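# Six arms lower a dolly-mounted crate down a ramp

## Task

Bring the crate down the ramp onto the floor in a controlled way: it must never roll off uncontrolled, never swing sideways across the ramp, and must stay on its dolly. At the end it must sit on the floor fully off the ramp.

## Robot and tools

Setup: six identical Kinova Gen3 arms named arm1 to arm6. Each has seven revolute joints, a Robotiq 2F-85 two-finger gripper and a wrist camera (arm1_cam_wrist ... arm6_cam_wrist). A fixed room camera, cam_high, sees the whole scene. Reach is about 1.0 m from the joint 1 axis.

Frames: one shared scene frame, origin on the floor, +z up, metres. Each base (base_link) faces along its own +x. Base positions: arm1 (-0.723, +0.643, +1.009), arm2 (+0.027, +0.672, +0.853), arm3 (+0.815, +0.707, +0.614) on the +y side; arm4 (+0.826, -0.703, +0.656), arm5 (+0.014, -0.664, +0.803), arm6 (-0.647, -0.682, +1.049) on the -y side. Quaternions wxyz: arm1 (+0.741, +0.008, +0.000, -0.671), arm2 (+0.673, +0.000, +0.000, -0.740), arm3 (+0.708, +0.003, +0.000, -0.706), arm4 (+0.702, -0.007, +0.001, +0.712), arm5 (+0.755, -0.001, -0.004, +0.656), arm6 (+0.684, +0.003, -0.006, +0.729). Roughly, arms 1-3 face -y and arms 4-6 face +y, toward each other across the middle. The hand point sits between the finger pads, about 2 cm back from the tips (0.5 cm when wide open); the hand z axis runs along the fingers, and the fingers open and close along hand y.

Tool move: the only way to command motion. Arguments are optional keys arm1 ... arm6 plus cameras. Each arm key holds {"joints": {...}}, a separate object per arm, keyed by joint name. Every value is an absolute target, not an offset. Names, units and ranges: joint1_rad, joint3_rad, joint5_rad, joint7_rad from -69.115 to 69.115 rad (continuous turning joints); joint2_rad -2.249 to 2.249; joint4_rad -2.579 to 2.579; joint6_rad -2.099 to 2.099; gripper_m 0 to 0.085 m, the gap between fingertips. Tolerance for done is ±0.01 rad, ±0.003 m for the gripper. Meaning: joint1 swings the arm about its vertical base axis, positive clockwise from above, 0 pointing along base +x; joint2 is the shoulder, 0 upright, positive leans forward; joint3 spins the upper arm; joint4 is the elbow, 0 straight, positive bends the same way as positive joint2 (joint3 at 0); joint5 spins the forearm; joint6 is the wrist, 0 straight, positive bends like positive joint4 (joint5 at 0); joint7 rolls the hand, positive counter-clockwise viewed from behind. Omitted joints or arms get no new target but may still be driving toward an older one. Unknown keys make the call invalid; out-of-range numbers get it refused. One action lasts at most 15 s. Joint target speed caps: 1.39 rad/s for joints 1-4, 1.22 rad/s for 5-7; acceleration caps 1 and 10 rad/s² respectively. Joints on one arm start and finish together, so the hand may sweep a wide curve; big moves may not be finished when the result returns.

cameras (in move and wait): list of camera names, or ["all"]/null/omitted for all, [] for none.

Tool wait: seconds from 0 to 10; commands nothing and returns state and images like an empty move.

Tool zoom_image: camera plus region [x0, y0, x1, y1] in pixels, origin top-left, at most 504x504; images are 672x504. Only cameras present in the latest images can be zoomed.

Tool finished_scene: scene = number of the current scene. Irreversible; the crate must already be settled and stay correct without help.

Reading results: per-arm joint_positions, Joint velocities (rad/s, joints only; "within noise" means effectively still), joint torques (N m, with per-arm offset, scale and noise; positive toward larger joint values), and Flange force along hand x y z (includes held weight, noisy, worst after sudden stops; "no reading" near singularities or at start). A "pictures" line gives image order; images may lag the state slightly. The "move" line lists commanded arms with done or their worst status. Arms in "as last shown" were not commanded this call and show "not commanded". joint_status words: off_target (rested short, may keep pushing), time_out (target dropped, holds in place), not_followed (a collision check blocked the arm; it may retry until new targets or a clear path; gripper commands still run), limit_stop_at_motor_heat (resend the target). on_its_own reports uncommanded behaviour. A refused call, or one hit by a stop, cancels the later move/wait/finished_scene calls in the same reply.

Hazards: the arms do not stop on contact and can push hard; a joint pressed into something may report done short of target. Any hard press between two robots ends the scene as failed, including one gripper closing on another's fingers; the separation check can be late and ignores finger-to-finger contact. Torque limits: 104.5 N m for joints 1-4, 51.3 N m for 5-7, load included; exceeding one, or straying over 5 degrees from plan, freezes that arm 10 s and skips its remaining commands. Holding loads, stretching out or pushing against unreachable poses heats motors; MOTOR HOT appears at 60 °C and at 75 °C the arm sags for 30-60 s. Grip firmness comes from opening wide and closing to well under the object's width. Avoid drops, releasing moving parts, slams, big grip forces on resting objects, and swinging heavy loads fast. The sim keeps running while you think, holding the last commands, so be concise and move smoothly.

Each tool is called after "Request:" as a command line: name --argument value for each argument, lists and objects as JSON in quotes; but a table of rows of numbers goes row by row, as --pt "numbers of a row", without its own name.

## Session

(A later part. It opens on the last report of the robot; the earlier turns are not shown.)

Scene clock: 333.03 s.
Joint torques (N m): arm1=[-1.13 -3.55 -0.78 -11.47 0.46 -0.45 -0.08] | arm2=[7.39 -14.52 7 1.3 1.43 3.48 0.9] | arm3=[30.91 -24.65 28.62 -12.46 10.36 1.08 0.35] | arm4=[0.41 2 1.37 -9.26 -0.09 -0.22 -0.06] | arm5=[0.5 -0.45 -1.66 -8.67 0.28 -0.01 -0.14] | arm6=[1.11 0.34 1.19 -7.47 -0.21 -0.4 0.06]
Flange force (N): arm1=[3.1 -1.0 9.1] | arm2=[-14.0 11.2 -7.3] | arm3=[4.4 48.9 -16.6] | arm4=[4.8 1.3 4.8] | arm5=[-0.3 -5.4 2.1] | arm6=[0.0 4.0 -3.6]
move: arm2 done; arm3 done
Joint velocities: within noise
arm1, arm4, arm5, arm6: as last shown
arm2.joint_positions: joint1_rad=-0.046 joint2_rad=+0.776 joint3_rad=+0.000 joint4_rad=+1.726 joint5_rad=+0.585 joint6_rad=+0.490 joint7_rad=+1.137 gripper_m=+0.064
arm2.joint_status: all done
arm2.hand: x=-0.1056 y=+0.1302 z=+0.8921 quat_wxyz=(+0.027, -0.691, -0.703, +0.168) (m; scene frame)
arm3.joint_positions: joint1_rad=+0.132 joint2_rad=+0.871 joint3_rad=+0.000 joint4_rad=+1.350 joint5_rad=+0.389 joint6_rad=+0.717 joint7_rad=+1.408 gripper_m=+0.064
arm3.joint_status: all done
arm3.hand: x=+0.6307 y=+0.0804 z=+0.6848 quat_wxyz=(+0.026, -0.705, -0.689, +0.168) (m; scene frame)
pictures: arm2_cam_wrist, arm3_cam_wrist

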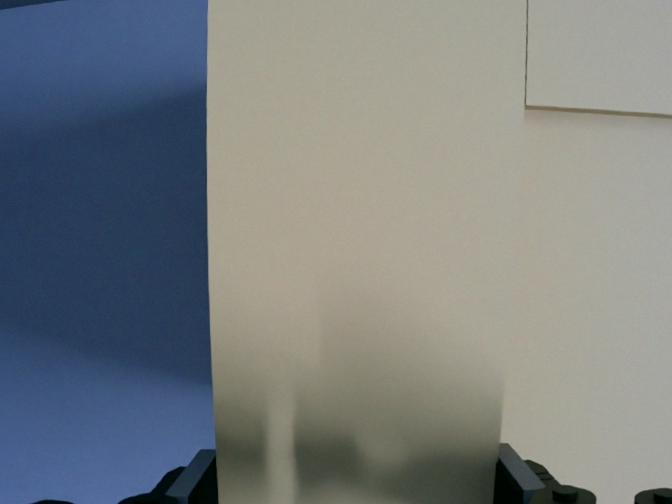

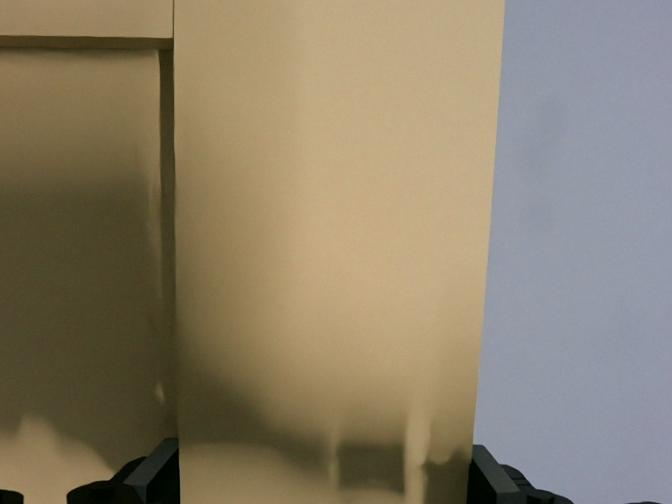

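Request:
move --arm2 '{"joints":{"joint1_rad":-0.15,"joint2_rad":0.8004,"joint4_rad":1.7402,"joint5_rad":0.6315,"joint6_rad":0.4945,"joint7_rad":0.988}}' --arm3 '{"joints":{"joint1_rad":0.044,"joint2_rad":0.879,"joint4_rad":1.3856,"joint5_rad":0.4288,"joint6_rad":0.704,"joint7_rad":1.284}}' --cameras '[]'

Request:
move --arm2 '{"joints":{"joint1_rad":-0.2536,"joint2_rad":0.8334,"joint4_rad":1.7333,"joint5_rad":0.6584,"joint6_rad":0.5089,"joint7_rad":0.8595}}' --arm3 '{"joints":{"joint1_rad":-0.0445,"joint2_rad":0.899,"joint4_rad":1.4004,"joint5_rad":0.4611,"joint6_rad":0.7012,"joint7_rad":1.166}}' --cameras '["arm2_cam_wrist","arm3_cam_wrist","cam_high"]'

Scene clock: 335.27 s.
Joint torques (N m): arm1=[-1.1 -3.55 -0.78 -11.56 0.43 -0.43 -0.04] | arm2=[5.64 -16.35 5.64 1.24 1.07 3.36 0.87] | arm3=[30.46 -29.68 29.32 -12.69 10.3 2.87 0.32] | arm4=[0.35 1.98 1.37 -9.26 -0.08 -0.2 -0.08] | arm5=[0.58 -0.41 -1.51 -8.7 0.35 0.03 -0.15] | arm6=[1.12 0.36 1.19 -7.44 -0.21 -0.41 0.05]
Flange force (N): arm1=[3.4 -0.9 9.5] | arm2=[-13.0 10.2 -2.9] | arm3=[5.8 50.3 -6.6] | arm4=[4.7 1.3 4.8] | arm5=[-0.2 -4.9 2.4] | arm6=[0.1 3.9 -3.7]
move: arm2 done; arm3 done
Joint velocities: within noise
arm1, arm4, arm5, arm6: as last shown
arm2.joint_positions: joint1_rad=-0.150 joint2_rad=+0.800 joint3_rad=+0.000 joint4_rad=+1.740 joint5_rad=+0.632 joint6_rad=+0.495 joint7_rad=+0.988 gripper_m=+0.064
arm2.joint_status: all done
arm2.hand: x=-0.0555 y=+0.1306 z=+0.8779 quat_wxyz=(+0.028, -0.691, -0.703, +0.167) (m; scene frame)
arm3.joint_positions: joint1_rad=+0.044 joint2_rad=+0.879 joint3_rad=+0.000 joint4_rad=+1.386 joint5_rad=+0.429 joint6_rad=+0.704 joint7_rad=+1.284 gripper_m=+0.064
arm3.joint_status: all done
arm3.hand: x=+0.6806 y=+0.0805 z=+0.6714 quat_wxyz=(+0.026, -0.705, -0.689, +0.168) (m; scene frame)
pictures: none
No camera images: "cameras" was empty.

Scene clock: 336.23 s.
Joint torques (N m): arm1=[-1.21 -3.56 -0.79 -11.51 0.43 -0.46 -0.05] | arm2=[6.11 -13.37 5.73 2.3 0.72 3.33 0.77] | arm3=[31.77 -25.63 30.55 -9.19 10.16 4.81 0.3] | arm4=[0.35 1.96 1.34 -9.26 -0.07 -0.22 -0.06] | arm5=[0.46 -0.3 -1.6 -8.76 0.31 -0.06 -0.12] | arm6=[1.12 0.35 1.23 -7.48 -0.19 -0.41 0.06]
Flange force (N): arm1=[3.2 -1.0 9.2] | arm2=[-11.7 10.2 -9.6] | arm3=[6.1 50.5 -12.3] | arm4=[4.7 1.3 4.7] | arm5=[0.2 -5.1 2.4] | arm6=[0.1 4.1 -3.5]
move: arm2 done; arm3 done
Joint velocities: within noise
arm1, arm4: as last shown
arm2.joint_positions: joint1_rad=-0.254 joint2_rad=+0.833 joint3_rad=+0.000 joint4_rad=+1.733 joint5_rad=+0.658 joint6_rad=+0.509 joint7_rad=+0.860 gripper_m=+0.064
arm2.joint_status: all done
arm2.hand: x=-0.0056 y=+0.1308 z=+0.8633 quat_wxyz=(+0.028, -0.691, -0.703, +0.167) (m; scene frame)
arm3.joint_positions: joint1_rad=-0.045 joint2_rad=+0.899 joint3_rad=+0.000 joint4_rad=+1.400 joint5_rad=+0.461 joint6_rad=+0.701 joint7_rad=+1.166 gripper_m=+0.064
arm3.joint_status: all done
arm3.hand: x=+0.7305 y=+0.0802 z=+0.6568 quat_wxyz=(+0.026, -0.705, -0.689, +0.169) (m; scene frame)
arm5.joint_positions: joint1_rad=+0.000 joint2_rad=-0.400 joint3_rad=+0.000 joint4_rad=+1.500 joint5_rad=+0.000 joint6_rad=+1.970 joint7_rad=+1.571 gripper_m=+0.085
arm5.joint_status: not commanded
arm5.hand: x=+0.0543 y=-0.5325 z=+1.3081 quat_wxyz=(-0.031, +0.656, -0.754, -0.023) (m; scene frame)
arm6.joint_positions: joint1_rad=+0.000 joint2_rad=-0.400 joint3_rad=+0.000 joint4_rad=+1.500 joint5_rad=+0.000 joint6_rad=+1.970 joint7_rad=+1.571 gripper_m=+0.085
arm6.joint_status: not commanded
arm6.hand: x=-0.6332 y=-0.5482 z=+1.5550 quat_wxyz=(-0.030, +0.729, -0.683, -0.029) (m; scene frame)
pictures: arm2_cam_wrist, arm3_cam_wrist, cam_high

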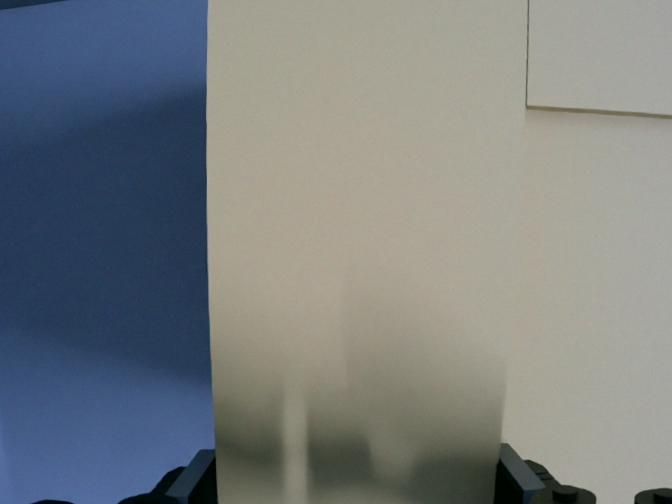

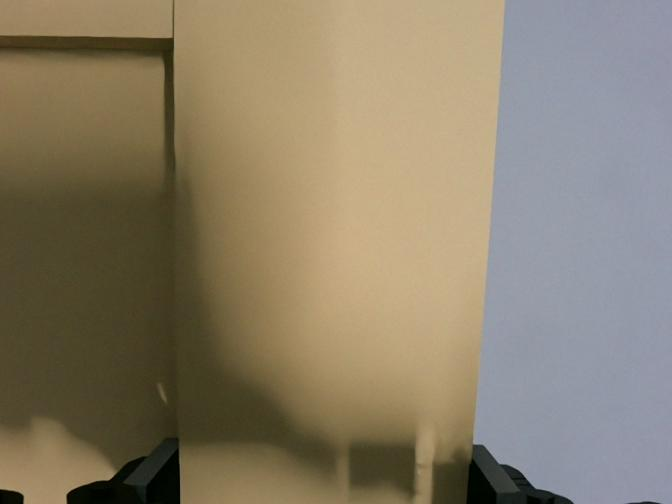

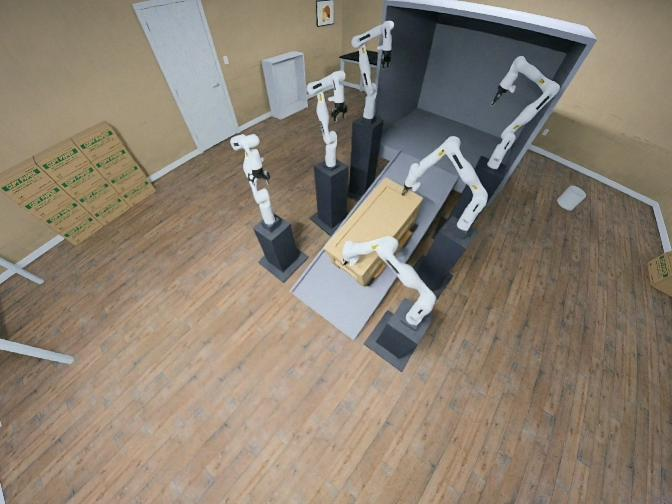

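Request:
move --arm2 '{"joints":{"joint1_rad":-0.3485,"joint2_rad":0.8827,"joint4_rad":1.6746,"joint5_rad":0.6435,"joint6_rad":0.5484,"joint7_rad":0.7906}}' --arm3 '{"joints":{"joint1_rad":-0.1312,"joint2_rad":0.933,"joint4_rad":1.3791,"joint5_rad":0.4766,"joint6_rad":0.7188,"joint7_rad":1.0735}}' --cameras '["arm2_cam_wrist","arm3_cam_wrist"]'

Request:
move --arm2 '{"joints":{"joint1_rad":-0.4392,"joint2_rad":0.9396,"joint4_rad":1.5954,"joint5_rad":0.6105,"joint6_rad":0.5966,"joint7_rad":0.745}}' --arm3 '{"joints":{"joint1_rad":-0.2161,"joint2_rad":0.9758,"joint4_rad":1.3366,"joint5_rad":0.4815,"joint6_rad":0.7473,"joint7_rad":0.995}}' --cameras '["arm2_cam_wrist","arm3_cam_wrist"]'

Scene clock: 365.10 s.
Joint torques (N m): arm1=[-1.15 -3.62 -0.76 -11.54 0.45 -0.45 -0.04] | arm2=[9.41 -12.84 9.13 -3.68 2.9 1.09 0.85] | arm3=[32.23 -23.22 30.86 -8.02 10.19 5.17 0.17] | arm4=[0.37 1.97 1.36 -9.26 -0.07 -0.21 -0.08] | arm5=[0.64 -0.33 -1.61 -8.68 0.35 -0.04 -0.1] | arm6=[1.15 0.33 1.18 -7.46 -0.19 -0.42 0.05]
Flange force (N): arm1=[3.2 -0.8 9.4] | arm2=[3.8 13.4 -23.2] | arm3=[10.2 48.9 -17.6] | arm4=[4.7 1.3 4.8] | arm5=[0.0 -5.0 2.2] | arm6=[0.0 3.9 -3.7]
move: arm2 done; arm3 done
Joint velocities: within noise
arm1, arm4, arm5, arm6: as last shown
arm2.joint_positions: joint1_rad=-0.348 joint2_rad=+0.883 joint3_rad=+0.000 joint4_rad=+1.675 joint5_rad=+0.644 joint6_rad=+0.549 joint7_rad=+0.791 gripper_m=+0.064
arm2.joint_status: all done
arm2.hand: x=+0.0432 y=+0.1221 z=+0.8494 quat_wxyz=(+0.029, -0.689, -0.704, +0.168) (m; scene frame)
arm3.joint_positions: joint1_rad=-0.131 joint2_rad=+0.933 joint3_rad=+0.000 joint4_rad=+1.379 joint5_rad=+0.477 joint6_rad=+0.719 joint7_rad=+1.074 gripper_m=+0.064
arm3.joint_status: all done
arm3.hand: x=+0.7801 y=+0.0765 z=+0.6428 quat_wxyz=(+0.027, -0.703, -0.690, +0.169) (m; scene frame)
pictures: arm2_cam_wrist, arm3_cam_wrist

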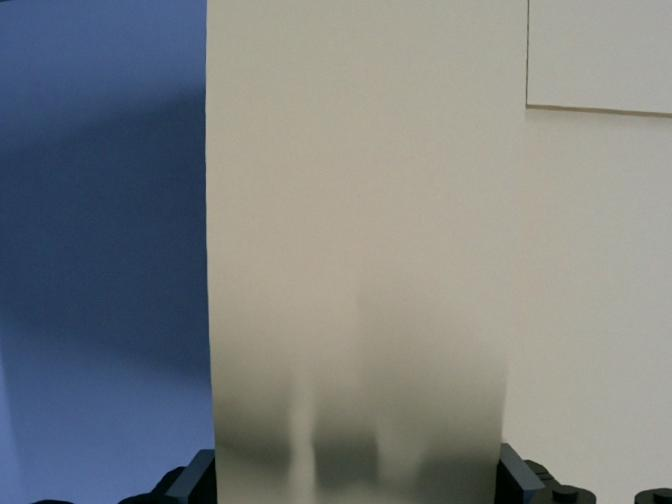

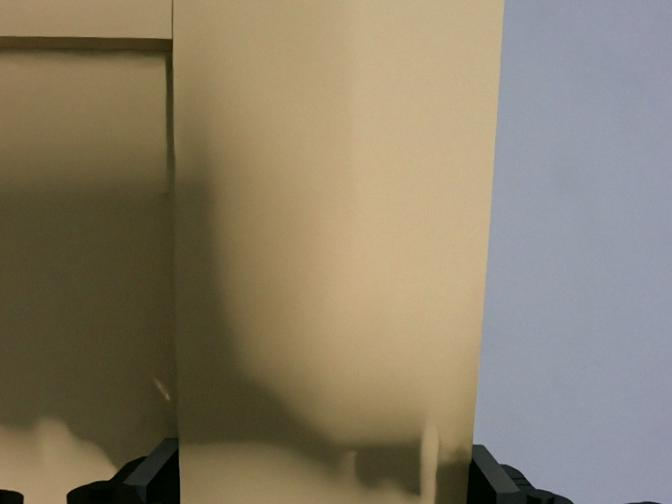

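Scene clock: 366.00 s.
Joint torques (N m): arm1=[-1.19 -3.57 -0.8 -11.55 0.47 -0.43 -0.06] | arm2=[8.05 -7.11 7.06 -0.52 2.01 0.91 0.7] | arm3=[36.37 -21.15 34.17 -3.9 10.97 7.94 0.24] | arm4=[0.37 1.97 1.37 -9.28 -0.07 -0.21 -0.07] | arm5=[0.48 -0.3 -1.68 -8.76 0.29 -0.05 -0.1] | arm6=[1.14 0.32 1.19 -7.44 -0.18 -0.4 0.06]
Flange force (N): arm1=[3.3 -1.0 9.5] | arm2=[0.2 6.9 -32.0] | arm3=[7.8 54.1 -19.5] | arm4=[4.7 1.4 4.9] | arm5=[0.2 -5.3 2.5] | arm6=[0.0 4.0 -3.7]
move: arm2 done; arm3 done
Joint velocities: within noise
arm1, arm4, arm5, arm6: as last shown
arm2.joint_positions: joint1_rad=-0.439 joint2_rad=+0.940 joint3_rad=+0.000 joint4_rad=+1.595 joint5_rad=+0.611 joint6_rad=+0.597 joint7_rad=+0.745 gripper_m=+0.064
arm2.joint_status: all done
arm2.hand: x=+0.0941 y=+0.1142 z=+0.8344 quat_wxyz=(+0.029, -0.687, -0.706, +0.168) (m; scene frame)
arm3.joint_positions: joint1_rad=-0.216 joint2_rad=+0.976 joint3_rad=+0.000 joint4_rad=+1.337 joint5_rad=+0.482 joint6_rad=+0.747 joint7_rad=+0.995 gripper_m=+0.064
arm3.joint_status: all done
arm3.hand: x=+0.8303 y=+0.0728 z=+0.6283 quat_wxyz=(+0.027, -0.701, -0.692, +0.169) (m; scene frame)
pictures: arm2_cam_wrist, arm3_cam_wrist

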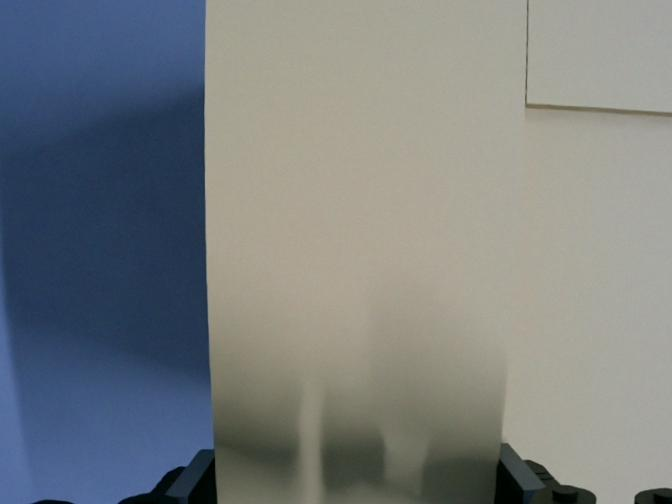

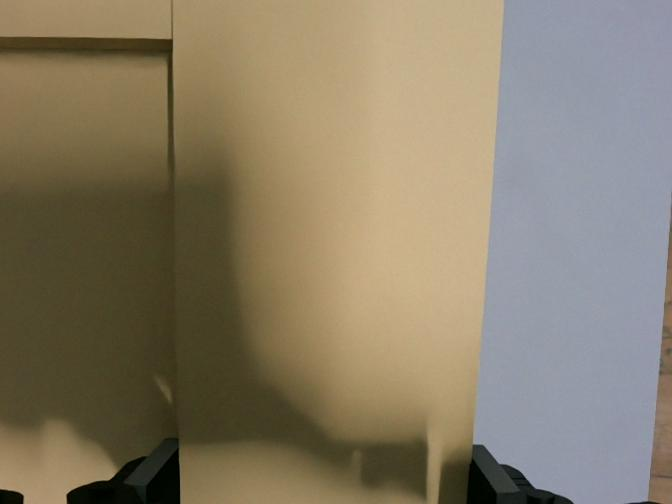

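Request:
move --arm2 '{"joints":{"joint1_rad":-0.5208,"joint2_rad":0.9964,"joint4_rad":1.4974,"joint5_rad":0.572,"joint6_rad":0.6585,"joint7_rad":0.721}}' --arm3 '{"joints":{"joint1_rad":-0.297,"joint2_rad":1.0231,"joint4_rad":1.2756,"joint5_rad":0.4765,"joint6_rad":0.787,"joint7_rad":0.931}}' --cameras '[]'

Request:
move --arm2 '{"joints":{"joint1_rad":-0.5948,"joint2_rad":1.0659,"joint4_rad":1.3756,"joint5_rad":0.5288,"joint6_rad":0.7274,"joint7_rad":0.707}}' --arm3 '{"joints":{"joint1_rad":-0.3737,"joint2_rad":1.0815,"joint4_rad":1.1896,"joint5_rad":0.4634,"joint6_rad":0.8377,"joint7_rad":0.882}}' --cameras '["arm2_cam_wrist","arm3_cam_wrist"]'

Scene clock: 369.83 s.
Joint torques (N m): arm1=[-1.16 -3.6 -0.78 -11.5 0.46 -0.44 -0.04] | arm2=[7.45 -20.57 8.06 -4.63 2.88 1.31 0.6] | arm3=[30.72 -27.22 28.87 -4.6 9.57 7.89 0.17] | arm4=[0.36 1.98 1.37 -9.26 -0.08 -0.21 -0.06] | arm5=[0.54 -0.39 -1.57 -8.74 0.29 -0.05 -0.19] | arm6=[1.15 0.36 1.22 -7.43 -0.2 -0.4 0.04]
Flange force (N): arm1=[3.2 -0.9 9.3] | arm2=[2.8 12.2 -8.6] | arm3=[7.3 48.0 -5.9] | arm4=[4.8 1.4 4.8] | arm5=[0.0 -5.2 2.3] | arm6=[0.0 4.0 -3.7]
move: arm2 done; arm3 done
Joint velocities: within noise
arm1, arm4, arm5, arm6: as last shown
arm2.joint_positions: joint1_rad=-0.521 joint2_rad=+0.996 joint3_rad=+0.000 joint4_rad=+1.497 joint5_rad=+0.572 joint6_rad=+0.659 joint7_rad=+0.721 gripper_m=+0.064
arm2.joint_status: all done
arm2.hand: x=+0.1433 y=+0.1060 z=+0.8226 quat_wxyz=(+0.030, -0.684, -0.709, +0.169) (m; scene frame)
arm3.joint_positions: joint1_rad=-0.297 joint2_rad=+1.023 joint3_rad=+0.000 joint4_rad=+1.276 joint5_rad=+0.476 joint6_rad=+0.787 joint7_rad=+0.931 gripper_m=+0.064
arm3.joint_status: all done
arm3.hand: x=+0.8804 y=+0.0698 z=+0.6149 quat_wxyz=(+0.027, -0.700, -0.693, +0.169) (m; scene frame)
pictures: none
No camera images: "cameras" was empty.

Scene clock: 370.83 s.
Joint torques (N m): arm1=[-1.16 -3.55 -0.8 -11.51 0.48 -0.46 -0.03] | arm2=[7.66 -14.25 6.93 -1.65 2.25 1.15 0.66] | arm3=[32.43 -26.7 28.61 -2.69 9.37 8.61 0] | arm4=[0.36 1.98 1.34 -9.26 -0.08 -0.23 -0.07] | arm5=[0.57 -0.41 -1.59 -8.66 0.34 0 -0.14] | arm6=[1.14 0.31 1.2 -7.49 -0.2 -0.41 0.05]
Flange force (N): arm1=[3.3 -0.9 9.2] | arm2=[0.1 8.9 -19.5] | arm3=[6.7 49.9 -6.5] | arm4=[4.7 1.2 4.8] | arm5=[-0.2 -5.1 2.1] | arm6=[0.0 4.0 -3.6]
move: arm2 done; arm3 done
Joint velocities: within noise
arm1.joint_positions: joint1_rad=-0.400 joint2_rad=-0.300 joint3_rad=+0.000 joint4_rad=+1.500 joint5_rad=+0.200 joint6_rad=+1.800 joint7_rad=+1.200 gripper_m=+0.085
arm1.joint_status: not commanded
arm1.hand: x=-0.7029 y=+0.4122 z=+1.5054 quat_wxyz=(-0.034, -0.678, -0.726, +0.106) (m; scene frame)
arm2.joint_positions: joint1_rad=-0.595 joint2_rad=+1.066 joint3_rad=+0.000 joint4_rad=+1.376 joint5_rad=+0.529 joint6_rad=+0.727 joint7_rad=+0.707 gripper_m=+0.064
arm2.joint_status: all done
arm2.hand: x=+0.1934 y=+0.0979 z=+0.8078 quat_wxyz=(+0.031, -0.683, -0.710, +0.169) (m; scene frame)
arm3.joint_positions: joint1_rad=-0.374 joint2_rad=+1.082 joint3_rad=+0.000 joint4_rad=+1.190 joint5_rad=+0.463 joint6_rad=+0.838 joint7_rad=+0.882 gripper_m=+0.064
arm3.joint_status: all done
arm3.hand: x=+0.9308 y=+0.0666 z=+0.6003 quat_wxyz=(+0.028, -0.698, -0.695, +0.169) (m; scene frame)
arm4.joint_positions: joint1_rad=+0.367 joint2_rad=-0.471 joint3_rad=-0.100 joint4_rad=+1.611 joint5_rad=-0.001 joint6_rad=+1.939 joint7_rad=+1.115 gripper_m=+0.085
arm4.joint_status: not commanded
arm4.hand: x=+0.8667 y=-0.5925 z=+1.1353 quat_wxyz=(-0.038, +0.413, -0.910, -0.003) (m; scene frame)
arm5, arm6: as last shown
pictures: arm2_cam_wrist, arm3_cam_wrist

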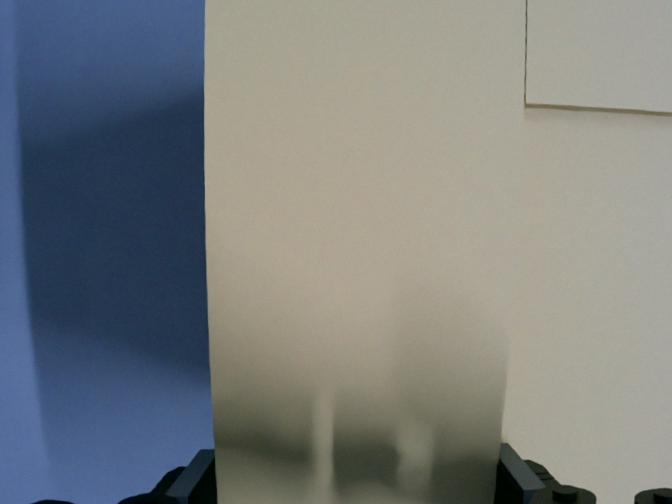

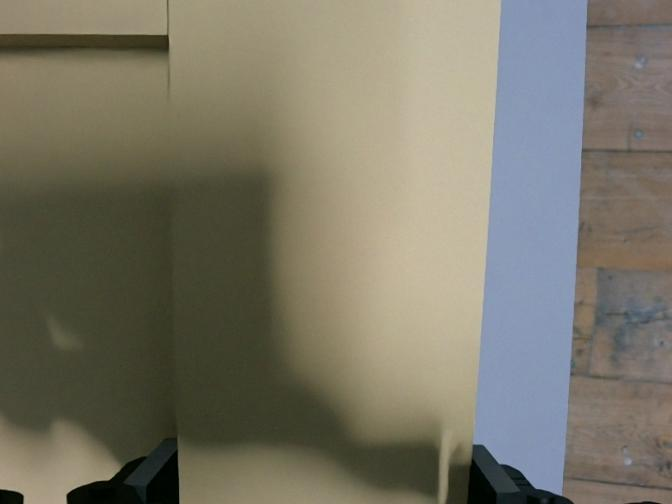

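Request:
move --arm2 '{"joints":{"joint1_rad":-0.6599,"joint2_rad":1.1422,"joint4_rad":1.225,"joint5_rad":0.4852,"joint6_rad":0.814,"joint7_rad":0.706}}' --arm3 '{"joints":{"joint1_rad":-0.4452,"joint2_rad":1.1496,"joint4_rad":1.076,"joint5_rad":0.4434,"joint6_rad":0.9026,"joint7_rad":0.848}}' --cameras '[]'

Request:
move --arm2 '{"joints":{"joint1_rad":-0.7202,"joint2_rad":1.2319,"joint4_rad":1.047,"joint5_rad":0.4435,"joint6_rad":0.9124,"joint7_rad":0.707}}' --arm3 '{"joints":{"joint1_rad":-0.5124,"joint2_rad":1.2319,"joint4_rad":0.9259,"joint5_rad":0.4195,"joint6_rad":0.9869,"joint7_rad":0.827}}' --cameras '["arm2_cam_wrist","arm3_cam_wrist"]'

Scene clock: 373.27 s.
Joint torques (N m): arm1=[-1.11 -3.54 -0.8 -11.5 0.47 -0.47 -0.06] | arm2=[10.01 -20.73 9.37 -3.22 3.53 2.01 0.6] | arm3=[30.42 -22.98 25.02 -0.89 8.64 8.11 -0.05] | arm4=[0.37 2.01 1.35 -9.3 -0.08 -0.22 -0.07] | arm5=[0.54 -0.36 -1.62 -8.62 0.28 -0.01 -0.16] | arm6=[1.11 0.34 1.22 -7.48 -0.2 -0.42 0.02]
Flange force (N): arm1=[3.3 -1.0 9.2] | arm2=[1.8 15.3 -10.5] | arm3=[5.9 44.1 -11.6] | arm4=[4.8 1.2 4.9] | arm5=[-0.1 -5.3 2.0] | arm6=[0.1 3.9 -3.6]
move: arm2 done; arm3 done
Joint velocities: within noise
arm1, arm4, arm5, arm6: as last shown
arm2.joint_positions: joint1_rad=-0.660 joint2_rad=+1.142 joint3_rad=+0.000 joint4_rad=+1.225 joint5_rad=+0.485 joint6_rad=+0.814 joint7_rad=+0.706 gripper_m=+0.064
arm2.joint_status: all done
arm2.hand: x=+0.2428 y=+0.0883 z=+0.7950 quat_wxyz=(+0.031, -0.681, -0.712, +0.170) (m; scene frame)
arm3.joint_positions: joint1_rad=-0.445 joint2_rad=+1.150 joint3_rad=+0.000 joint4_rad=+1.076 joint5_rad=+0.443 joint6_rad=+0.903 joint7_rad=+0.848 gripper_m=+0.064
arm3.joint_status: all done
arm3.hand: x=+0.9812 y=+0.0631 z=+0.5859 quat_wxyz=(+0.028, -0.696, -0.697, +0.169) (m; scene frame)
pictures: none
No camera images: "cameras" was empty.

Scene clock: 374.40 s.
Joint torques (N m): arm1=[-1.14 -3.56 -0.78 -11.48 0.44 -0.47 -0.02] | arm2=[12.3 -17.22 9.85 0.87 3.68 3.83 0.72] | arm3=[33.32 -19.32 24.98 1.95 9.34 9.31 -0.18] | arm4=[0.37 1.96 1.35 -9.25 -0.09 -0.22 -0.06] | arm5=[0.6 -0.39 -1.57 -8.73 0.33 -0.04 -0.17] | arm6=[1.14 0.31 1.23 -7.47 -0.18 -0.38 0.05]
Flange force (N): arm1=[3.2 -0.9 9.1] | arm2=[-4.8 20.6 -13.9] | arm3=[4.6 46.3 -16.6] | arm4=[4.7 1.3 4.7] | arm5=[0.0 -5.2 2.3] | arm6=[0.0 4.1 -3.5]
move: arm2 done; arm3 done
Joint velocities: within noise
arm1, arm4, arm5, arm6: as last shown
arm2.joint_positions: joint1_rad=-0.720 joint2_rad=+1.232 joint3_rad=+0.000 joint4_rad=+1.047 joint5_rad=+0.444 joint6_rad=+0.912 joint7_rad=+0.707 gripper_m=+0.064
arm2.joint_status: all done
arm2.hand: x=+0.2932 y=+0.0806 z=+0.7802 quat_wxyz=(+0.031, -0.681, -0.712, +0.170) (m; scene frame)
arm3.joint_positions: joint1_rad=-0.512 joint2_rad=+1.232 joint3_rad=+0.000 joint4_rad=+0.926 joint5_rad=+0.419 joint6_rad=+0.987 joint7_rad=+0.827 gripper_m=+0.064
arm3.joint_status: all done
arm3.hand: x=+1.0322 y=+0.0595 z=+0.5712 quat_wxyz=(+0.028, -0.695, -0.699, +0.168) (m; scene frame)
pictures: arm2_cam_wrist, arm3_cam_wrist

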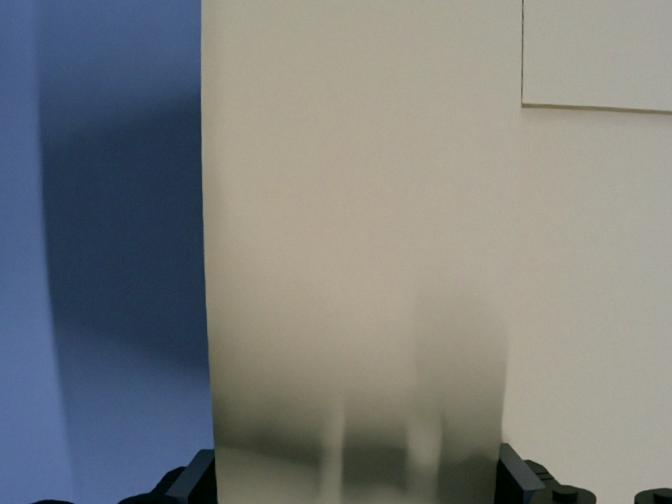

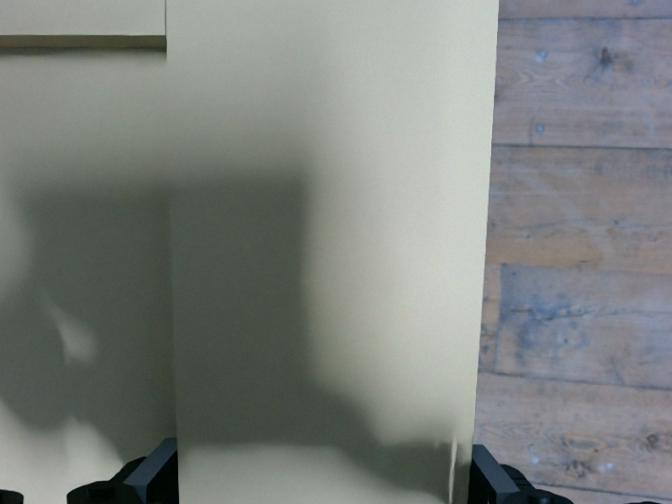

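Request:
move --arm2 '{"joints":{"joint1_rad":-0.7812,"joint2_rad":1.3246,"joint4_rad":0.8632,"joint5_rad":0.41,"joint6_rad":1.0153,"joint7_rad":0.702}}' --arm3 '{"joints":{"joint1_rad":-0.5773,"joint2_rad":1.3254,"joint4_rad":0.7472,"joint5_rad":0.3954,"joint6_rad":1.087,"joint7_rad":0.81}}' --cameras '["cam_high"]'

Request:
move --arm2 '{"joints":{"joint1_rad":-0.8368,"joint2_rad":1.446,"joint4_rad":0.6076,"joint5_rad":0.377,"joint6_rad":1.157,"joint7_rad":0.71}}' --arm3 '{"joints":{"joint1_rad":-0.6359,"joint2_rad":1.452,"joint4_rad":0.4875,"joint5_rad":0.3701,"joint6_rad":1.23,"joint7_rad":0.81}}' --cameras '["cam_high","arm2_cam_wrist","arm3_cam_wrist"]'

Scene clock: 386.50 s.
Joint torques (N m): arm1=[-1.2 -3.6 -0.8 -11.47 0.47 -0.45 -0.05] | arm2=[9.45 -12.82 6.15 7.02 1.76 7.04 1.31] | arm3=[28.6 -16.49 18.8 4.31 7.88 9.99 0.25] | arm4=[0.36 1.99 1.37 -9.29 -0.09 -0.23 -0.09] | arm5=[0.6 -0.32 -1.56 -8.74 0.31 -0.01 -0.19] | arm6=[1.12 0.36 1.22 -7.46 -0.18 -0.39 0.04]
Flange force (N): arm1=[3.1 -1.0 9.2] | arm2=[-20.5 25.5 -11.8] | arm3=[-1.4 41.1 -15.9] | arm4=[4.8 1.3 4.9] | arm5=[0.1 -5.2 2.5] | arm6=[0.0 4.0 -3.6]
move: arm2 done; arm3 done
Joint velocities: within noise
arm1, arm4, arm5, arm6: as last shown
arm2.joint_positions: joint1_rad=-0.781 joint2_rad=+1.325 joint3_rad=+0.000 joint4_rad=+0.863 joint5_rad=+0.410 joint6_rad=+1.015 joint7_rad=+0.702 gripper_m=+0.064
arm2.joint_status: all done
arm2.hand: x=+0.3432 y=+0.0809 z=+0.7654 quat_wxyz=(+0.031, -0.680, -0.713, +0.169) (m; scene frame)
arm3.joint_positions: joint1_rad=-0.577 joint2_rad=+1.325 joint3_rad=+0.000 joint4_rad=+0.747 joint5_rad=+0.395 joint6_rad=+1.087 joint7_rad=+0.810 gripper_m=+0.064
arm3.joint_status: all done
arm3.hand: x=+1.0834 y=+0.0594 z=+0.5567 quat_wxyz=(+0.028, -0.694, -0.700, +0.168) (m; scene frame)
pictures: cam_high

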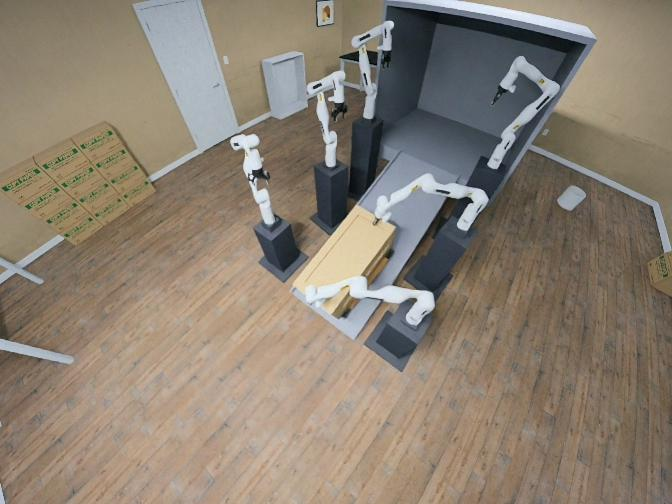

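Scene clock: 387.83 s.
Joint torques (N m): arm1=[-1.18 -3.59 -0.82 -11.54 0.44 -0.46 -0.05] | arm2=[7.12 -10.73 3.56 6.76 0.83 6.74 1.32] | arm3=[29.26 -13.68 15.29 5.37 8.12 10.78 0.05] | arm4=[0.38 1.97 1.34 -9.27 -0.07 -0.23 -0.07] | arm5=[0.42 -0.4 -1.56 -8.79 0.3 -0.01 -0.14] | arm6=[1.14 0.34 1.21 -7.48 -0.18 -0.4 0.05]
Flange force (N): arm1=[3.2 -1.1 9.4] | arm2=[-24.4 24.7 -14.1] | arm3=no reading | arm4=[4.7 1.2 4.7] | arm5=[0.0 -5.0 2.6] | arm6=[0.1 4.0 -3.5]
move: arm2 done; arm3 done
Joint velocities: within noise
arm1, arm4: as last shown
arm2.joint_positions: joint1_rad=-0.837 joint2_rad=+1.446 joint3_rad=+0.000 joint4_rad=+0.608 joint5_rad=+0.377 joint6_rad=+1.157 joint7_rad=+0.710 gripper_m=+0.064
arm2.joint_status: all done
arm2.hand: x=+0.3933 y=+0.0807 z=+0.7512 quat_wxyz=(+0.031, -0.680, -0.713, +0.169) (m; scene frame)
arm3.joint_positions: joint1_rad=-0.636 joint2_rad=+1.452 joint3_rad=+0.000 joint4_rad=+0.488 joint5_rad=+0.370 joint6_rad=+1.230 joint7_rad=+0.810 gripper_m=+0.064
arm3.joint_status: all done
arm3.hand: x=+1.1335 y=+0.0593 z=+0.5424 quat_wxyz=(+0.028, -0.694, -0.700, +0.168) (m; scene frame)
arm5.joint_positions: joint1_rad=+0.000 joint2_rad=-0.400 joint3_rad=+0.000 joint4_rad=+1.500 joint5_rad=+0.000 joint6_rad=+1.970 joint7_rad=+1.571 gripper_m=+0.085
arm5.joint_status: not commanded
arm5.hand: x=+0.0543 y=-0.5325 z=+1.3081 quat_wxyz=(-0.031, +0.656, -0.754, -0.023) (m; scene frame)
arm6.joint_positions: joint1_rad=+0.000 joint2_rad=-0.400 joint3_rad=+0.000 joint4_rad=+1.500 joint5_rad=+0.000 joint6_rad=+1.970 joint7_rad=+1.571 gripper_m=+0.085
arm6.joint_status: not commanded
arm6.hand: x=-0.6332 y=-0.5482 z=+1.5550 quat_wxyz=(-0.030, +0.729, -0.683, -0.029) (m; scene frame)
pictures: arm2_cam_wrist, arm3_cam_wrist, cam_high

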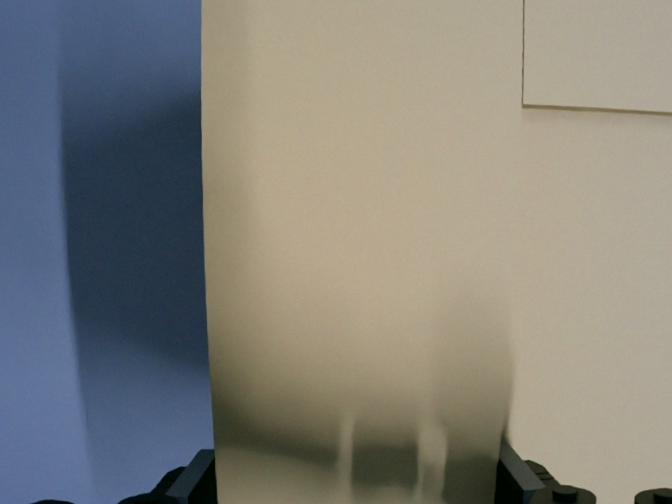

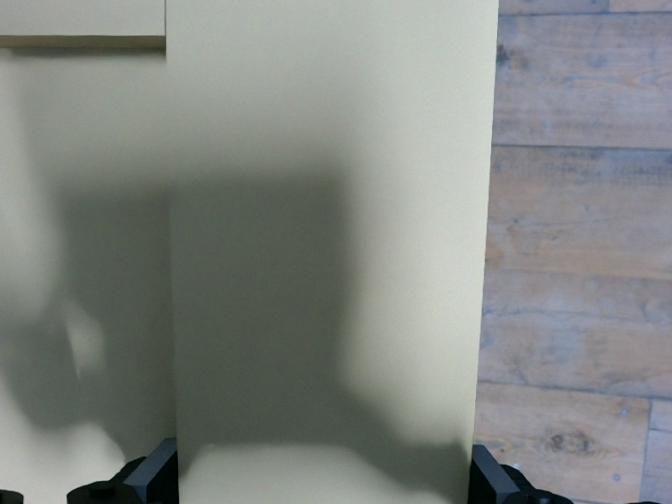

